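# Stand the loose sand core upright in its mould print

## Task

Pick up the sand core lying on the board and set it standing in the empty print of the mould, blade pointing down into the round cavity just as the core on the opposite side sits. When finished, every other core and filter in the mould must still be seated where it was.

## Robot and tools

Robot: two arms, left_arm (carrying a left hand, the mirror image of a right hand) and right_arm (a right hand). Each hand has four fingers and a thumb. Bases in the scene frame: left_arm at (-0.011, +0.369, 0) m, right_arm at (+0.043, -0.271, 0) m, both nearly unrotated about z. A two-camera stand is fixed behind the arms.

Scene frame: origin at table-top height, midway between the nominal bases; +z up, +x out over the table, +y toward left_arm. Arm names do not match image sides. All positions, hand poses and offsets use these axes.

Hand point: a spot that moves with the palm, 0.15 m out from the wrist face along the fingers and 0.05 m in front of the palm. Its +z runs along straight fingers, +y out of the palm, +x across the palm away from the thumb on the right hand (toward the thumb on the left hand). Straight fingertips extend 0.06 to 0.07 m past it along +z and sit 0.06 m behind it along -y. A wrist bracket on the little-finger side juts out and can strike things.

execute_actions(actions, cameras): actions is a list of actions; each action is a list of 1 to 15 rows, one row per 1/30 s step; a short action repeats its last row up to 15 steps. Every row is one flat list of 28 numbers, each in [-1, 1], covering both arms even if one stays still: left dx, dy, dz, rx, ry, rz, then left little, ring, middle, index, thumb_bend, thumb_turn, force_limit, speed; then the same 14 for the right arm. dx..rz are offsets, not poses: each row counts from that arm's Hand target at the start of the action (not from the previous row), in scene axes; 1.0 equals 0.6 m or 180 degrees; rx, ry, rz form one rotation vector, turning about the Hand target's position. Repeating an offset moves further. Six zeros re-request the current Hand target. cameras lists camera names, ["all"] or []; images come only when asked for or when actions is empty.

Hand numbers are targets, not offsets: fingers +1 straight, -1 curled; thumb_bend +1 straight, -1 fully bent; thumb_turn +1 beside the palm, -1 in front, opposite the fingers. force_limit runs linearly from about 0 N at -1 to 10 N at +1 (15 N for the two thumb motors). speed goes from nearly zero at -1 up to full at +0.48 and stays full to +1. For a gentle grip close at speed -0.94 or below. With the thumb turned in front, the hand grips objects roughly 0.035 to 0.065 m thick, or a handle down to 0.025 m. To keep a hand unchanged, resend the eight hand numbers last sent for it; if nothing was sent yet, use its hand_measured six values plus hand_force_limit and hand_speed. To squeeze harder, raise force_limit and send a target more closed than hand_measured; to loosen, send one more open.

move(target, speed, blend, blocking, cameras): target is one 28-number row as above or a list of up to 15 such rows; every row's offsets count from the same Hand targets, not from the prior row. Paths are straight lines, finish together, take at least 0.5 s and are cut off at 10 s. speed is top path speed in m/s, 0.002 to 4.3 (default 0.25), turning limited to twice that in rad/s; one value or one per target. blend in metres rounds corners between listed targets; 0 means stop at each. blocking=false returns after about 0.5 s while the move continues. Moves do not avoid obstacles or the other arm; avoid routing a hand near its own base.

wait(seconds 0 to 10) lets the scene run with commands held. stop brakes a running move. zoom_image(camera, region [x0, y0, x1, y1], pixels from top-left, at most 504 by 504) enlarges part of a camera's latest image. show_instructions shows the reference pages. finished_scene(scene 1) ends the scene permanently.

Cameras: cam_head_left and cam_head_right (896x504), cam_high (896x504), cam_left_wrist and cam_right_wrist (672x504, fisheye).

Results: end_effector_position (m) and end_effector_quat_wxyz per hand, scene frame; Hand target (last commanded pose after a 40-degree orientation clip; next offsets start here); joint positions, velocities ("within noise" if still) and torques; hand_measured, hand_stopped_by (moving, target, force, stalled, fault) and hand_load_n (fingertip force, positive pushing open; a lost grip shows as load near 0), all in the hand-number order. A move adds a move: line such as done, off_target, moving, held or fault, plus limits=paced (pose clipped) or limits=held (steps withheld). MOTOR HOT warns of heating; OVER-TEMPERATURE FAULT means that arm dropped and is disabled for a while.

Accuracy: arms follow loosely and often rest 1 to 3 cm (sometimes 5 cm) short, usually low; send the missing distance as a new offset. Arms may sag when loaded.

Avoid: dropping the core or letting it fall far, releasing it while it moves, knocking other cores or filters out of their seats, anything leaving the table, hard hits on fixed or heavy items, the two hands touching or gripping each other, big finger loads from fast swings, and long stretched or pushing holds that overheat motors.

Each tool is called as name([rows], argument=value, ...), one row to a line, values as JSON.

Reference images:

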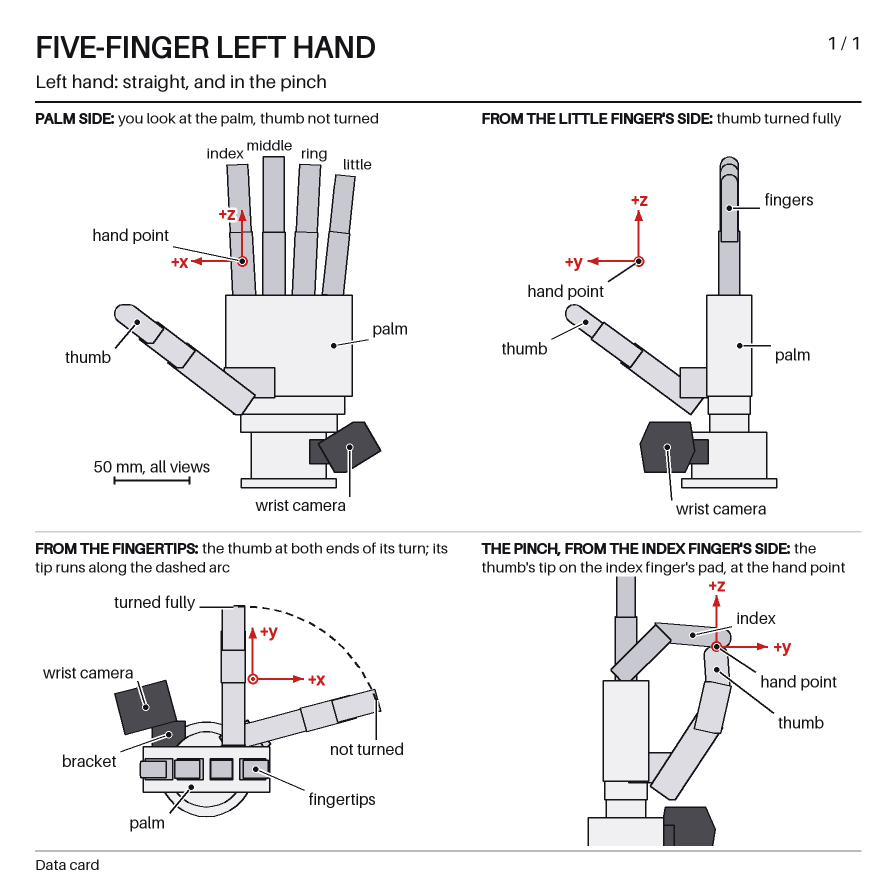

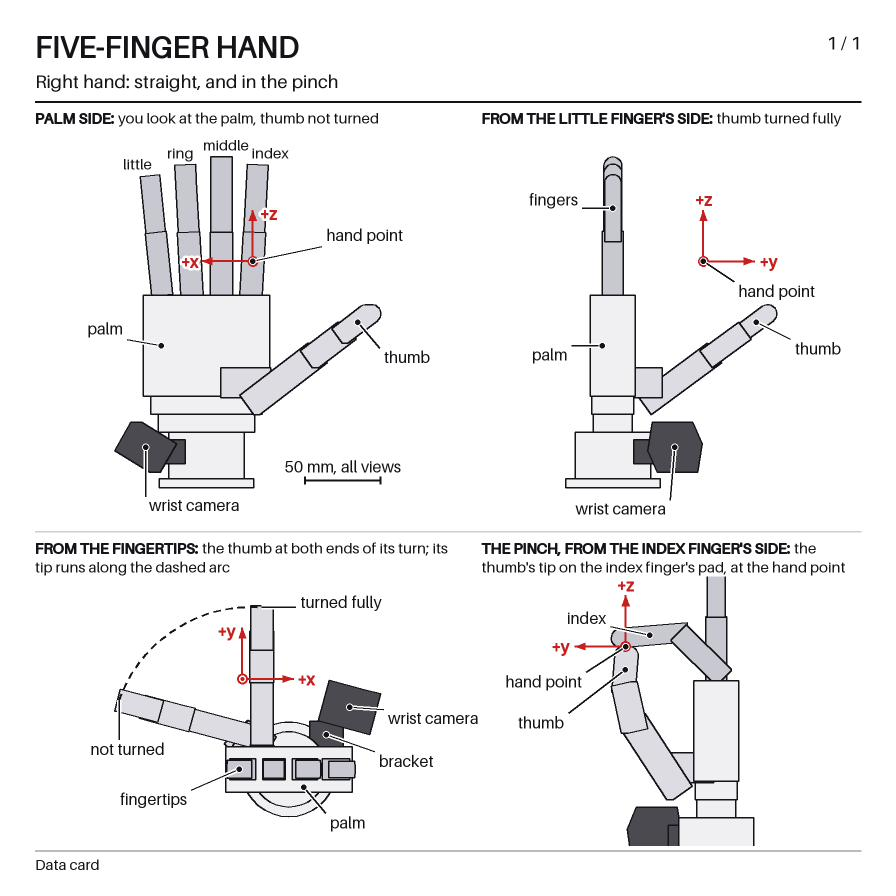

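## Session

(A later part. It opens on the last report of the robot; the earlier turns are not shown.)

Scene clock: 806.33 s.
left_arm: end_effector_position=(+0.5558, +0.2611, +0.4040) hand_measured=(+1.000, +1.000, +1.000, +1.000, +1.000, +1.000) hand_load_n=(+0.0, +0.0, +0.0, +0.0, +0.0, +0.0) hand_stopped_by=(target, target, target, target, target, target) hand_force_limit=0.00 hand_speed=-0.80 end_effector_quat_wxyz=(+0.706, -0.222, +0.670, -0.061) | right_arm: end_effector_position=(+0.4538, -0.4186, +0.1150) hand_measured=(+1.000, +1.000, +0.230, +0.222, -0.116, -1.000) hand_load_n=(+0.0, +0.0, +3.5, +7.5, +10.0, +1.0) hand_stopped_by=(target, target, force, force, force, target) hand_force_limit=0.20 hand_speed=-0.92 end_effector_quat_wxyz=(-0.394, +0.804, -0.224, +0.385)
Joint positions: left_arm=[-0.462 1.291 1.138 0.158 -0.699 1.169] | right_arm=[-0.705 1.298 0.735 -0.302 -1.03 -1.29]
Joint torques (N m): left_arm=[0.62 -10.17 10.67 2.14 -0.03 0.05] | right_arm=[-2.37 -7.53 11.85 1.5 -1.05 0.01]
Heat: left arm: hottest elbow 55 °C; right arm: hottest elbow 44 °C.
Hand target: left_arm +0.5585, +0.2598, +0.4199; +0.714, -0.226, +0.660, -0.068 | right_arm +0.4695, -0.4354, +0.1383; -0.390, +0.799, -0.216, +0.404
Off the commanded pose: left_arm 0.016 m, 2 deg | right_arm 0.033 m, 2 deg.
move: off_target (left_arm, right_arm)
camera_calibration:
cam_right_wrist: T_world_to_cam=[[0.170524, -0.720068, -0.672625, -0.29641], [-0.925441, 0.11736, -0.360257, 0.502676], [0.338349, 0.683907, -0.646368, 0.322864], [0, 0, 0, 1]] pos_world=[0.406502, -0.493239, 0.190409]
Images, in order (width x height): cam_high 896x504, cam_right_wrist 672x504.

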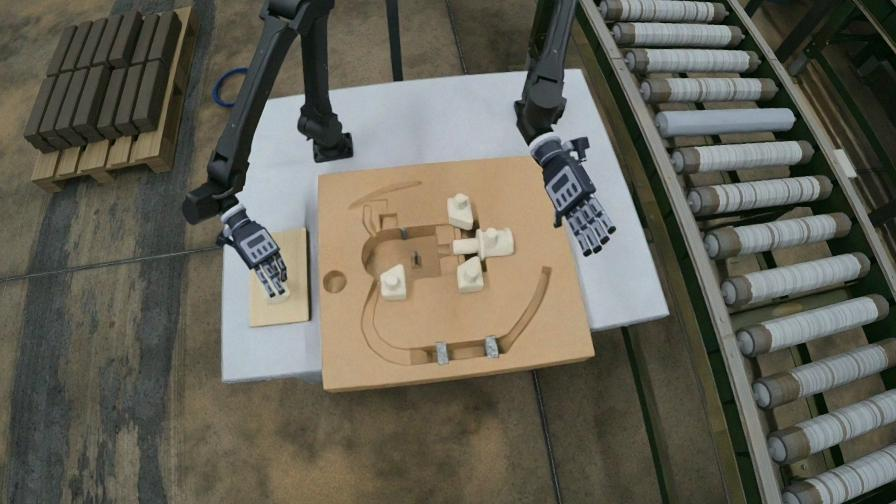

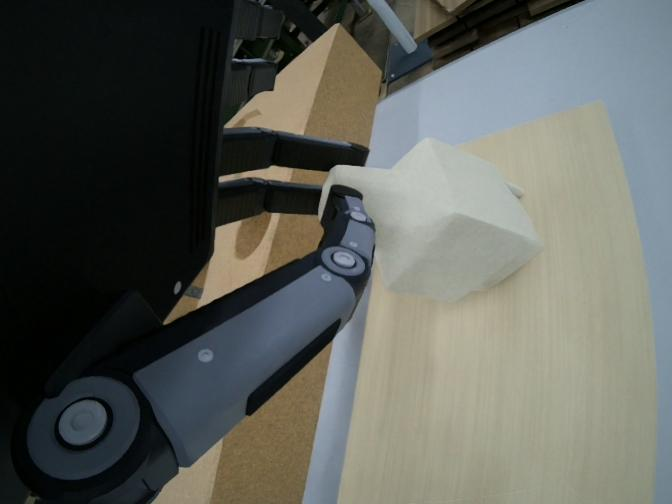

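move(target=[0,0,0,0,0,0,1,1,1,1,1,1,0,-0.8,0.0,0,0.085,0.111,0.0507,0,1,1,-0.34,-0.34,-0.44,-1,0.2,-0.92], speed=0.08, cameras=["cam_high","cam_right_wrist","cam_head_left"])

zoom_image(camera="cam_high", region=[200, 210, 340, 340])

zoom_image(camera="cam_head_left", region=[540, 130, 700, 290])

Scene clock: 817.63 s.
left_arm: end_effector_position=(+0.5558, +0.2611, +0.4040) hand_measured=(+1.000, +1.000, +1.000, +1.000, +1.000, +1.000) hand_load_n=(+0.0, +0.0, -0.5, +0.0, +0.0, +0.0) hand_stopped_by=(target, target, target, target, target, target) hand_force_limit=0.00 hand_speed=-0.80 end_effector_quat_wxyz=(+0.706, -0.222, +0.670, -0.061) | right_arm: end_effector_position=(+0.4565, -0.4196, +0.1656) hand_measured=(+1.000, +1.000, +0.230, +0.222, -0.116, -1.000) hand_load_n=(+0.0, +0.0, +2.5, +7.0, +8.0, +0.0) hand_stopped_by=(target, target, force, force, force, target) hand_force_limit=0.20 hand_speed=-0.92 end_effector_quat_wxyz=(-0.504, +0.753, -0.318, +0.280)
Joint positions: left_arm=[-0.462 1.291 1.138 0.158 -0.699 1.169] | right_arm=[-0.757 1.394 0.965 -0.675 -1.184 -1.18]
Joint torques (N m): left_arm=[0.67 -10.4 10.67 2.06 -0.03 0.04] | right_arm=[-2.43 -8.76 12.25 0.96 -1.44 0.14]
Heat: left arm: hottest elbow 55 °C; right arm: hottest elbow 48 °C.
Hand target: left_arm +0.5585, +0.2598, +0.4199; +0.714, -0.226, +0.660, -0.068 | right_arm +0.4695, -0.4355, +0.1892; -0.504, +0.749, -0.313, +0.296
Off the commanded pose: left_arm 0.016 m, 2 deg | right_arm 0.031 m, 2 deg.
move: off_target (left_arm, right_arm)
camera_calibration:
cam_right_wrist: T_world_to_cam=[[0.0420234, -0.454531, -0.889739, -0.0575926], [-0.965234, 0.211479, -0.153625, 0.546842], [0.257988, 0.865262, -0.429842, 0.432302], [0, 0, 0, 1]] pos_world=[0.418722, -0.515878, 0.218588]
Images, in order (width x height): cam_head_left 896x504, cam_high 896x504, cam_right_wrist 672x504.

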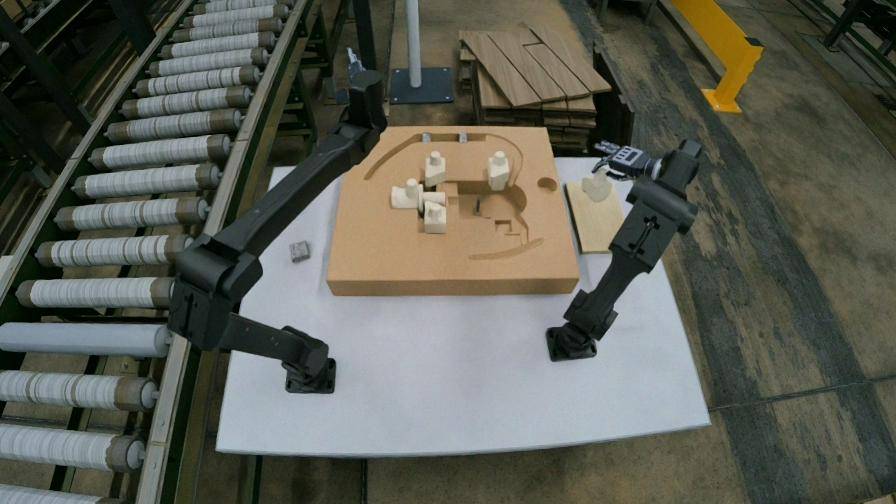

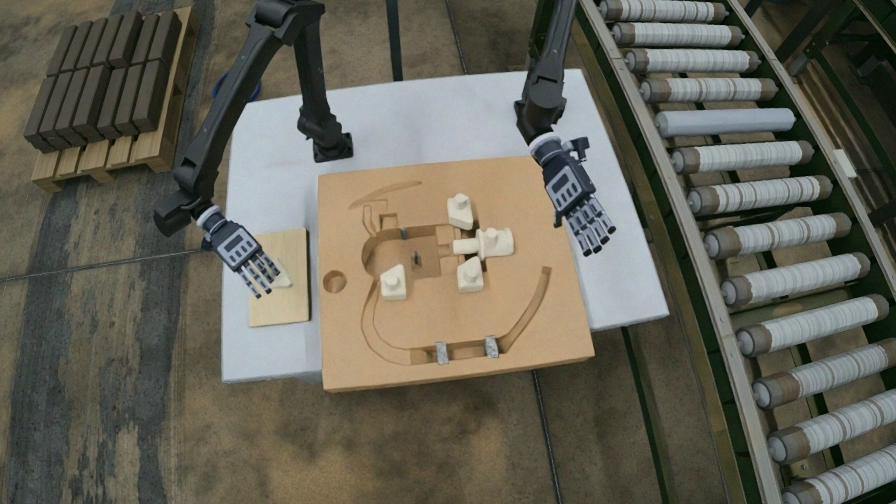

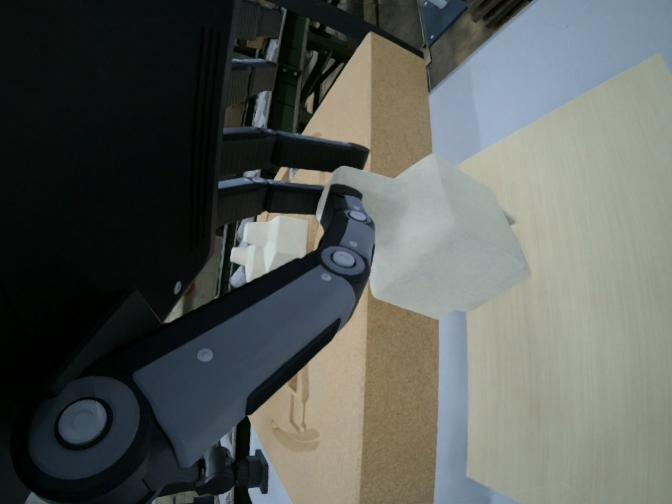

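Scaled by 3.600 from the camera's 896x504 image, which has a finer 1280x720 frame.

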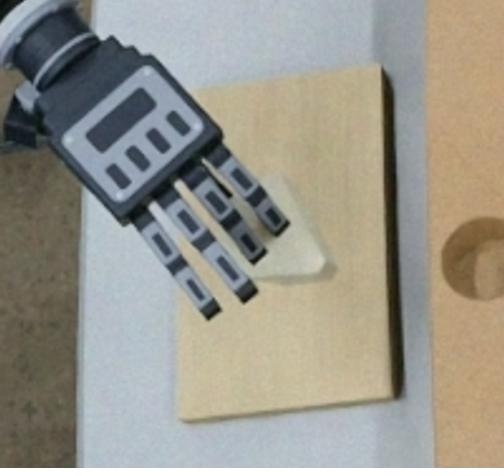

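Scaled by 3.150 from the camera's 896x504 image, which has a finer 1280x720 frame.

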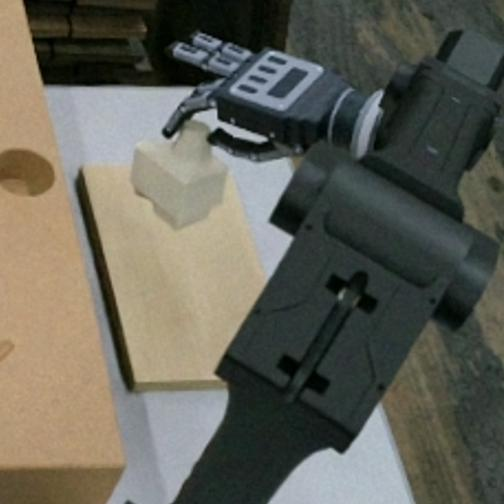

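zoom_image(camera="cam_right_wrist", region=[310, 140, 540, 340])

Scaled by 2.191 from the camera's 672x504 image, which has a finer 960x720 frame.

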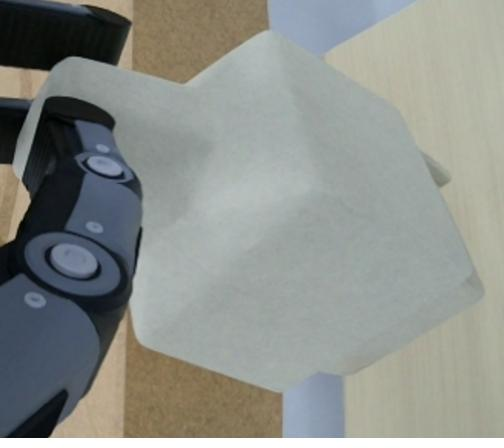

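move([
  [0,0,0,0,0,0,1,1,1,1,1,1,0,-0.8,-0.03,0.03,0.17,0.0098,-0.0863,-0.1386,1,1,-0.34,-0.34,-0.44,-1,0.2,-0.92],
], speed=0.12, cameras=["cam_high","cam_right_wrist","cam_head_left"])

zoom_image(camera="cam_right_wrist", region=[310, 140, 540, 340])

Scene clock: 874.13 s.
left_arm: end_effector_position=(+0.5558, +0.2611, +0.4040) hand_measured=(+1.000, +1.000, +1.000, +1.000, +1.000, +1.000) hand_load_n=(-0.5, +0.0, +0.0, +0.0, +0.0, +0.0) hand_stopped_by=(target, target, target, target, target, target) hand_force_limit=0.00 hand_speed=-0.80 end_effector_quat_wxyz=(+0.706, -0.222, +0.670, -0.061) | right_arm: end_effector_position=(+0.4470, -0.4212, +0.2667) hand_measured=(+1.000, +1.000, +0.230, +0.222, -0.116, -1.000) hand_load_n=(+0.0, +0.0, +2.0, +7.0, +6.5, -0.5) hand_stopped_by=(target, target, force, force, force, target) hand_force_limit=0.20 hand_speed=-0.92 end_effector_quat_wxyz=(-0.474, +0.612, -0.426, +0.469)
Joint positions: left_arm=[-0.462 1.291 1.138 0.158 -0.699 1.169] | right_arm=[-0.767 0.979 0.668 0.129 -0.91 -0.316]
Joint torques (N m): left_arm=[0.67 -10.52 10.65 2.07 -0.03 0.05] | right_arm=[-0.44 -6.71 9.8 3.49 -0.2 0.12]
Heat: left arm: hottest elbow 55 °C; right arm: hottest elbow 57 °C.
Hand target: left_arm +0.5585, +0.2598, +0.4199; +0.714, -0.226, +0.660, -0.068 | right_arm +0.4514, -0.4175, +0.2911; -0.477, +0.609, -0.401, +0.490
Off the commanded pose: left_arm 0.016 m, 2 deg | right_arm 0.025 m, 4 deg.
move: off_target (left_arm, right_arm)
camera_calibration:
cam_right_wrist: T_world_to_cam=[[0.0483409, -0.441265, -0.896074, 0.0365522], [-0.706959, 0.618636, -0.342782, 0.660012], [0.705601, 0.650057, -0.282051, 0.149499], [0, 0, 0, 1]] pos_world=[0.359348, -0.489361, 0.30116]
Images, in order (width x height): cam_head_left 896x504, cam_high 896x504, cam_right_wrist 672x504.

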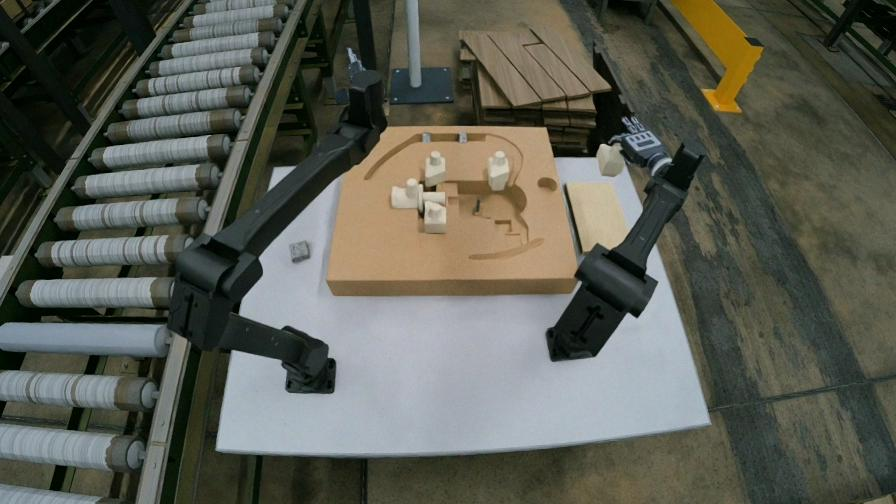

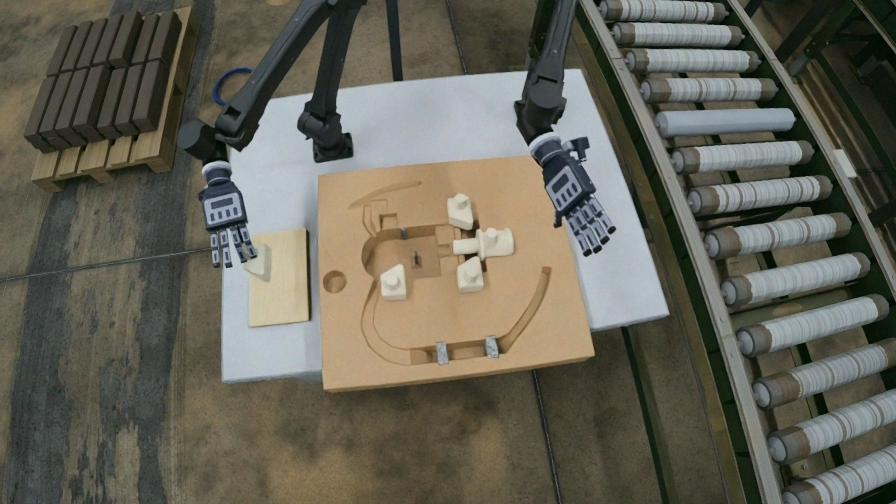

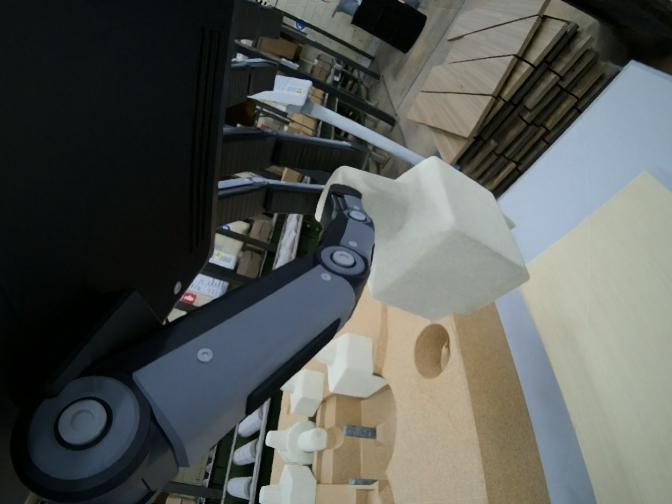

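Scaled by 2.191 from the camera's 672x504 image, which has a finer 960x720 frame.

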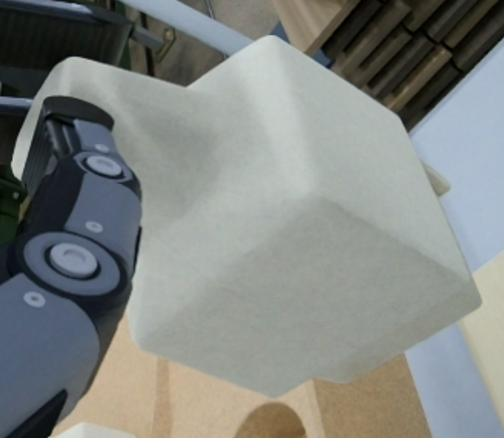

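zoom_image(camera="cam_head_left", region=[560, 100, 690, 230])

zoom_image(camera="cam_high", region=[190, 190, 310, 310])

Scaled by 3.877 from the camera's 896x504 image, which has a finer 1280x720 frame.

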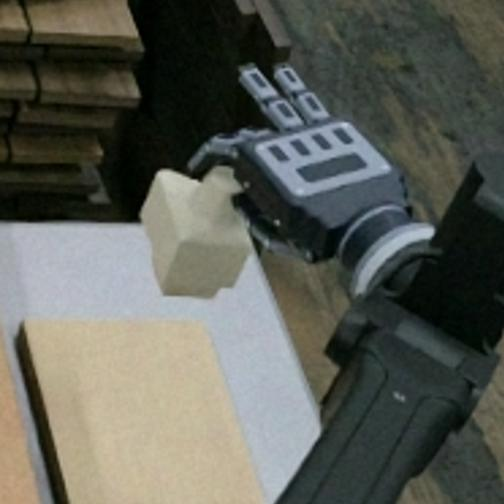

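Scaled by 4.200 from the camera's 896x504 image, which has a finer 1280x720 frame.

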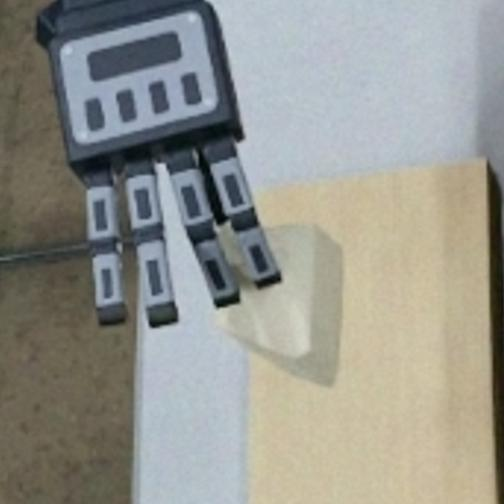

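move([
  [0,0,0,0,0,0,1,1,1,1,1,1,0,-0.8,-0.172,0.494,-0.035,-0.0077,-0.0131,0.0111,1,1,-0.34,-0.34,-0.44,-1,0.2,-0.92],
], speed=0.12, cameras=["all"])

zoom_image(camera="cam_right_wrist", region=[300, 140, 560, 400])

zoom_image(camera="cam_head_left", region=[440, 130, 570, 260])

zoom_image(camera="cam_high", region=[320, 150, 460, 290])

Scene clock: 894.20 s.
left_arm: end_effector_position=(+0.5558, +0.2611, +0.4040) hand_measured=(+1.000, +1.000, +1.000, +1.000, +1.000, +1.000) hand_load_n=(+0.0, +0.0, +0.0, +0.0, +0.0, +0.0) hand_stopped_by=(target, target, target, target, target, target) hand_force_limit=0.00 hand_speed=-0.80 end_effector_quat_wxyz=(+0.706, -0.222, +0.670, -0.061) | right_arm: end_effector_position=(+0.3437, -0.1258, +0.2443) hand_measured=(+1.000, +1.000, +0.230, +0.222, -0.116, -1.000) hand_load_n=(+0.0, +0.0, +0.0, +6.0, +5.0, -0.5) hand_stopped_by=(target, target, force, force, force, target) hand_force_limit=0.20 hand_speed=-0.92 end_effector_quat_wxyz=(-0.460, +0.638, -0.375, +0.491)
Joint positions: left_arm=[-0.462 1.291 1.138 0.158 -0.699 1.169] | right_arm=[0.621 0.384 0.387 -0.107 0.431 -0.244]
Joint torques (N m): left_arm=[0.73 -11.05 10.7 2.15 -0.04 0.05] | right_arm=[-1.49 0.73 10.73 4 0.1 0.06]
Heat: left arm: hottest elbow 55 °C; right arm: hottest elbow 55 °C.
Hand target: left_arm +0.5585, +0.2598, +0.4199; +0.714, -0.226, +0.660, -0.068 | right_arm +0.3482, -0.1211, +0.2701; -0.486, +0.612, -0.374, +0.499
Off the commanded pose: left_arm 0.016 m, 2 deg | right_arm 0.027 m, 4 deg.
move: off_target (left_arm, right_arm)
camera_calibration:
cam_right_wrist: T_world_to_cam=[[0.106178, -0.531766, -0.840209, 0.106878], [-0.720469, 0.541227, -0.433587, 0.413672], [0.68531, 0.651382, -0.325655, 0.0417915], [0, 0, 0, 1]] pos_world=[0.25805, -0.194278, 0.282772]

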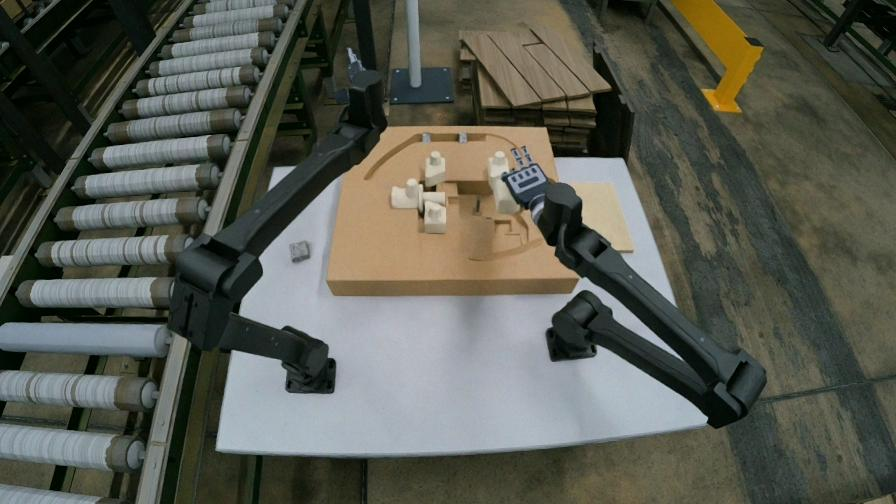

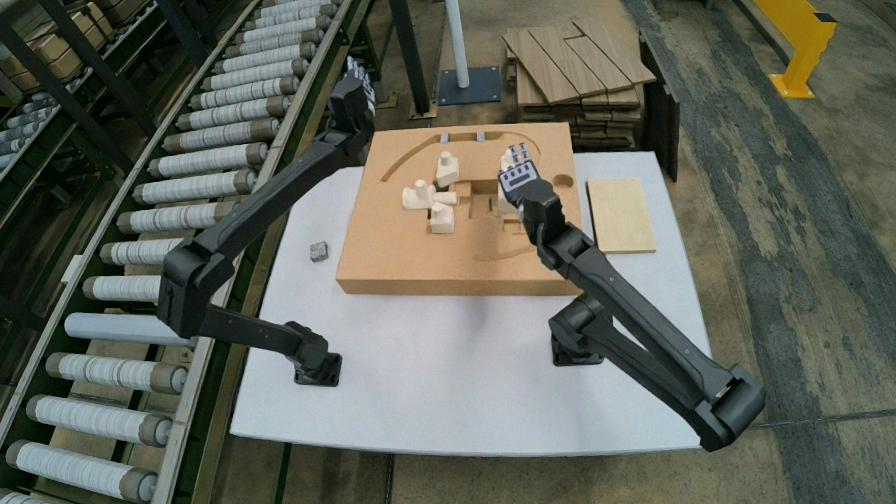

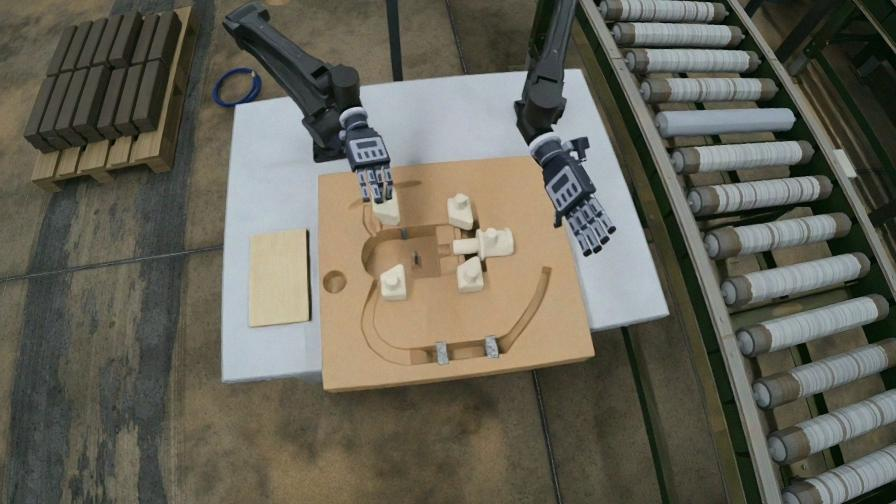

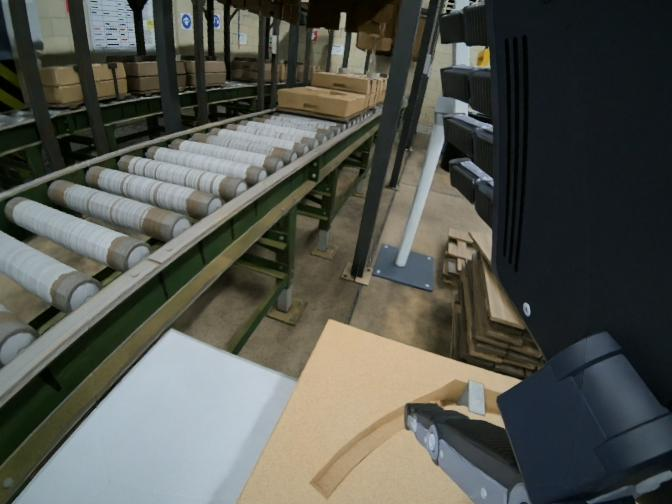

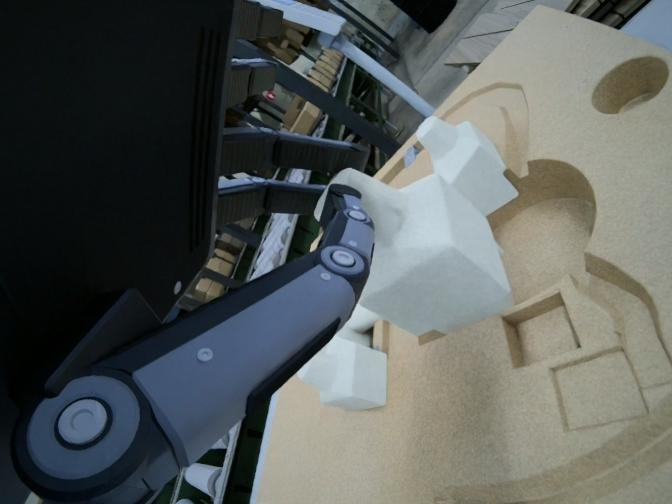

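Scaled by 1.938 from the camera's 672x504 image, which has a finer 960x720 frame.

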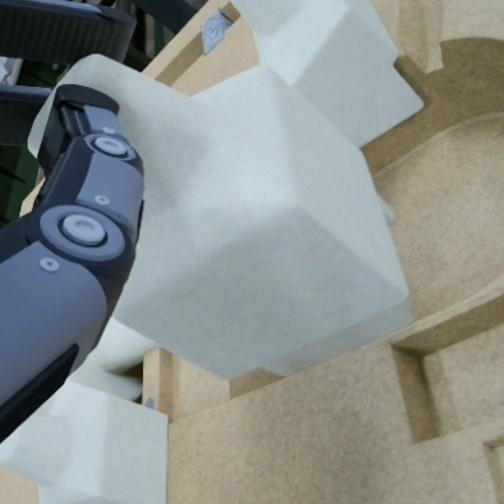

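Scaled by 3.877 from the camera's 896x504 image, which has a finer 1280x720 frame.

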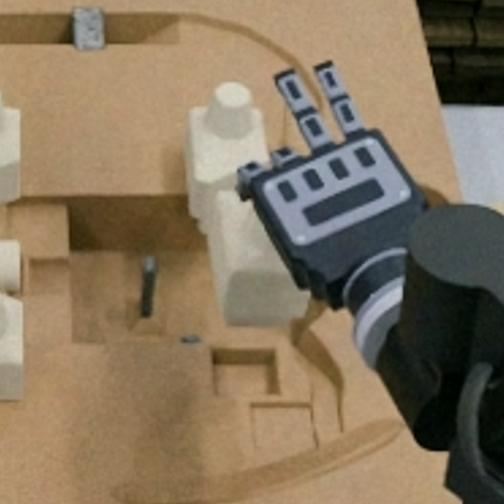

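Scaled by 3.600 from the camera's 896x504 image, which has a finer 1280x720 frame.

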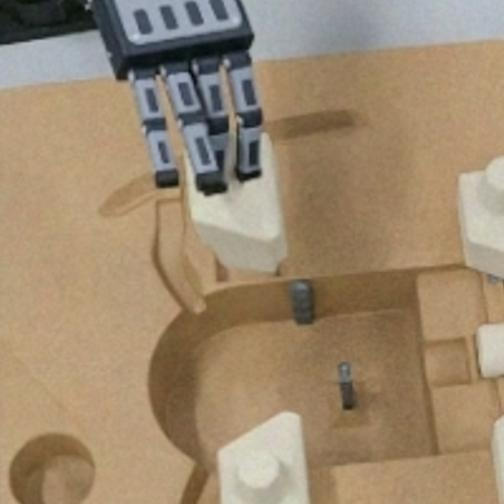

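zoom_image(camera="cam_head_left", region=[480, 150, 550, 220])

zoom_image(camera="cam_head_right", region=[480, 140, 560, 220])

zoom_image(camera="cam_high", region=[350, 170, 430, 250])

Scaled by 7.200 from the camera's 896x504 image, which has a finer 1280x720 frame.

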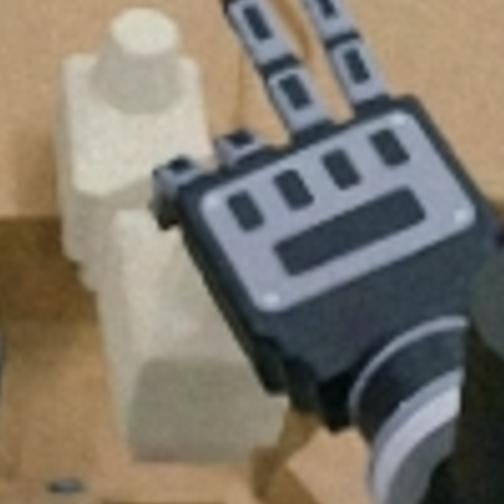

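Scaled by 6.300 from the camera's 896x504 image, which has a finer 1280x720 frame.

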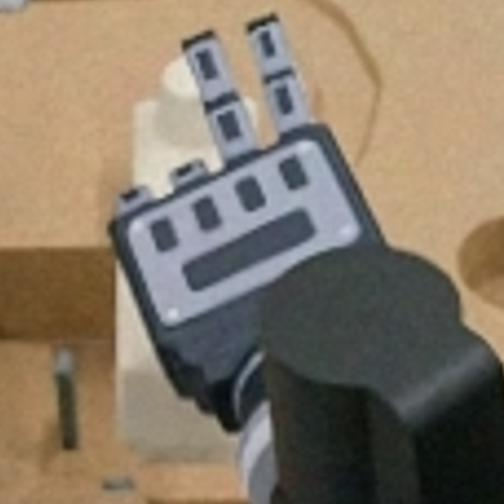

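Scaled by 6.300 from the camera's 896x504 image, which has a finer 1280x720 frame.

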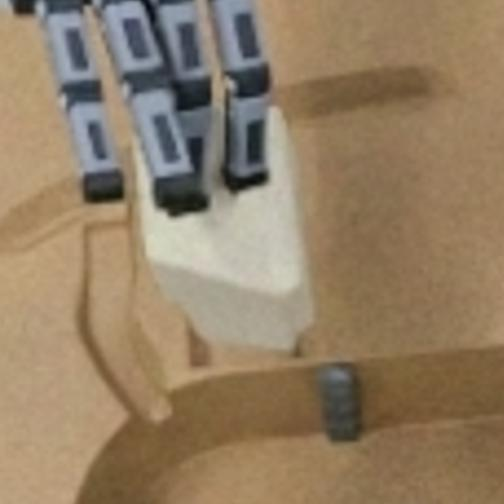

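zoom_image(camera="cam_right_wrist", region=[480, 240, 660, 440])

Scaled by 2.520 from the camera's 672x504 image, which has a finer 960x720 frame.

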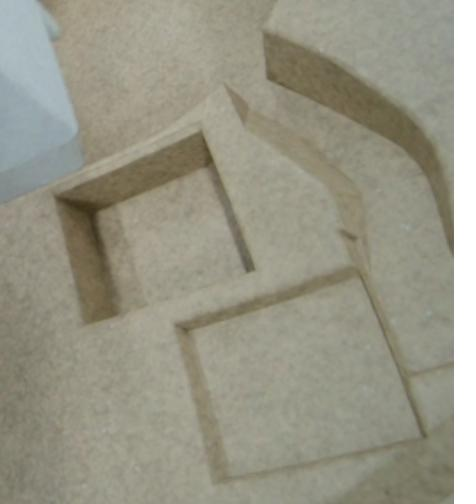

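zoom_image(camera="cam_right_wrist", region=[400, 220, 530, 350])

Scaled by 3.877 from the camera's 672x504 image, which has a finer 960x720 frame.

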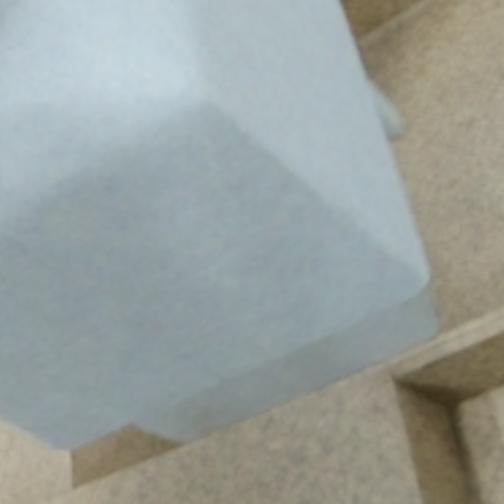

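move([
  [0,0,0,0,0,0,1,1,1,1,1,1,0,-0.8,-0.004,0.0025,-0.078,-0.0167,0,0,1,1,-0.34,-0.34,-0.44,-1,0.2,-0.92],
], speed=0.08, cameras=["cam_right_wrist","cam_high","cam_head_left"])

zoom_image(camera="cam_right_wrist", region=[400, 180, 600, 380])

zoom_image(camera="cam_high", region=[350, 170, 430, 250])

zoom_image(camera="cam_head_left", region=[470, 150, 560, 250])

Scene clock: 972.67 s.
left_arm: end_effector_position=(+0.5558, +0.2611, +0.4040) hand_measured=(+1.000, +1.000, +1.000, +1.000, +1.000, +1.000) hand_load_n=(+0.0, +0.0, +0.0, +0.0, +0.0, +0.0) hand_stopped_by=(target, target, target, target, target, target) hand_force_limit=0.00 hand_speed=-0.80 end_effector_quat_wxyz=(+0.706, -0.222, +0.670, -0.061) | right_arm: end_effector_position=(+0.3412, -0.1269, +0.1975) hand_measured=(+1.000, +1.000, +0.230, +0.222, -0.118, -1.000) hand_load_n=(+0.0, +0.0, +0.0, +6.0, +5.5, -0.5) hand_stopped_by=(target, target, force, force, force, target) hand_force_limit=0.20 hand_speed=-0.92 end_effector_quat_wxyz=(-0.445, +0.646, -0.368, +0.499)
Joint positions: left_arm=[-0.462 1.291 1.138 0.158 -0.699 1.169] | right_arm=[0.65 0.398 0.275 0.005 0.469 -0.271]
Joint torques (N m): left_arm=[0.26 -10.81 10.69 1.96 -0.07 0.05] | right_arm=[-0.44 0.38 10.78 3.99 0.21 -0.14]
Heat: left arm: hottest elbow 56 °C; right arm: hottest elbow 59 °C.
Hand target: left_arm +0.5585, +0.2598, +0.4199; +0.714, -0.226, +0.660, -0.068 | right_arm +0.3458, -0.1196, +0.2233; -0.470, +0.624, -0.361, +0.509
Off the commanded pose: left_arm 0.016 m, 2 deg | right_arm 0.027 m, 4 deg.
move: off_target (left_arm, right_arm)
camera_calibration:
cam_right_wrist: T_world_to_cam=[[0.100566, -0.564119, -0.819547, 0.061039], [-0.718019, 0.529055, -0.452272, 0.393466], [0.68872, 0.633933, -0.351843, 0.0306772], [0, 0, 0, 1]] pos_world=[0.25525, -0.193179, 0.238772]
Images, in order (width x height): cam_head_left 896x504, cam_high 896x504, cam_right_wrist 672x504.

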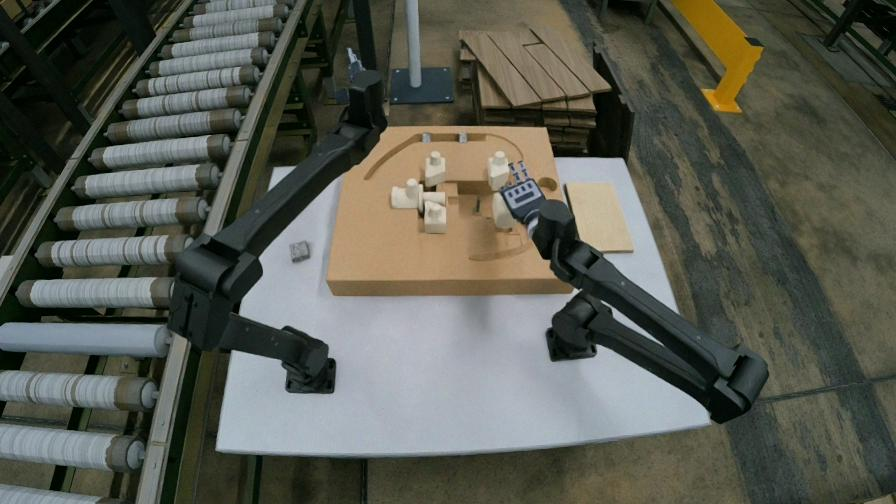

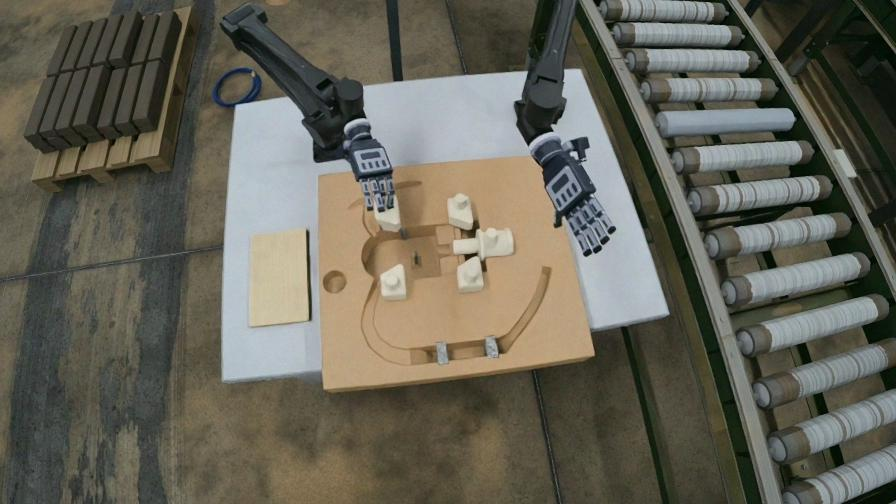

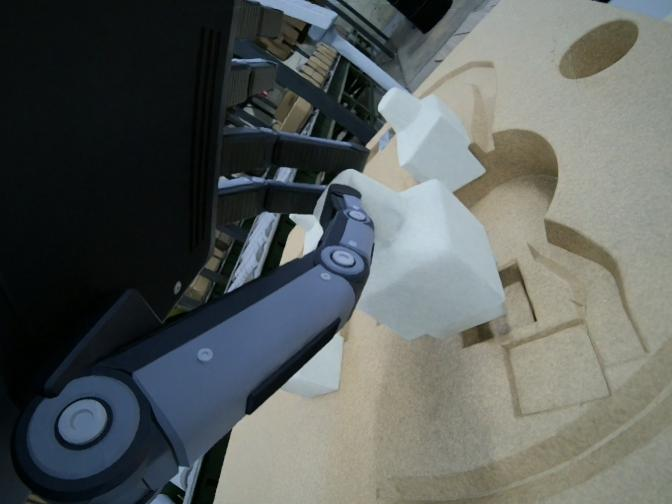

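Scaled by 2.520 from the camera's 672x504 image, which has a finer 960x720 frame.

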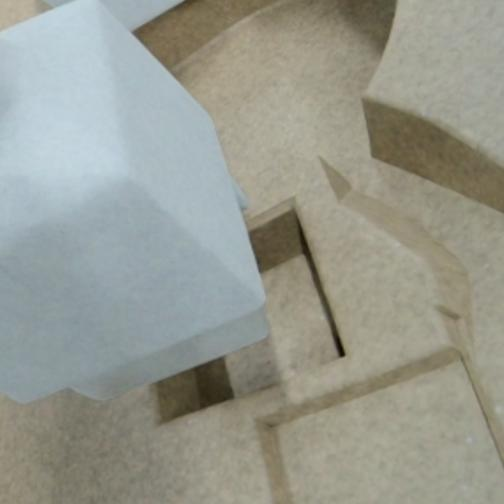

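Scaled by 6.300 from the camera's 896x504 image, which has a finer 1280x720 frame.

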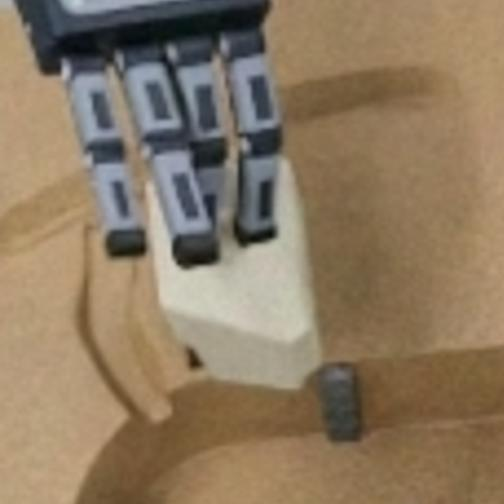

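Scaled by 5.040 from the camera's 896x504 image, which has a finer 1280x720 frame.

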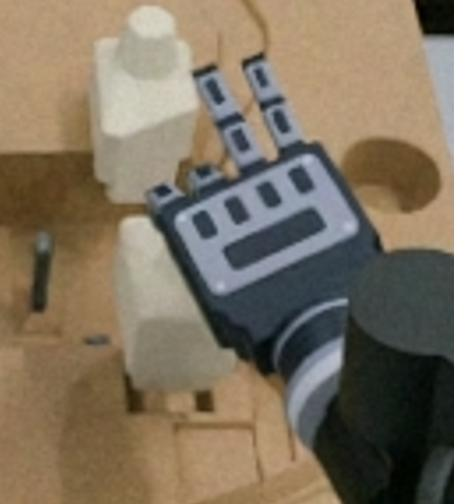

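zoom_image(camera="cam_right_wrist", region=[330, 160, 530, 360])

Scaled by 2.520 from the camera's 672x504 image, which has a finer 960x720 frame.

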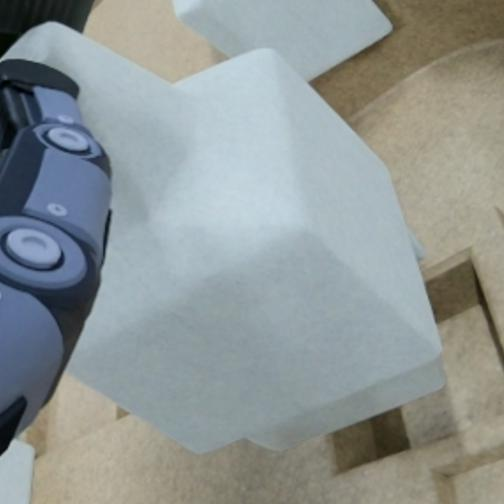

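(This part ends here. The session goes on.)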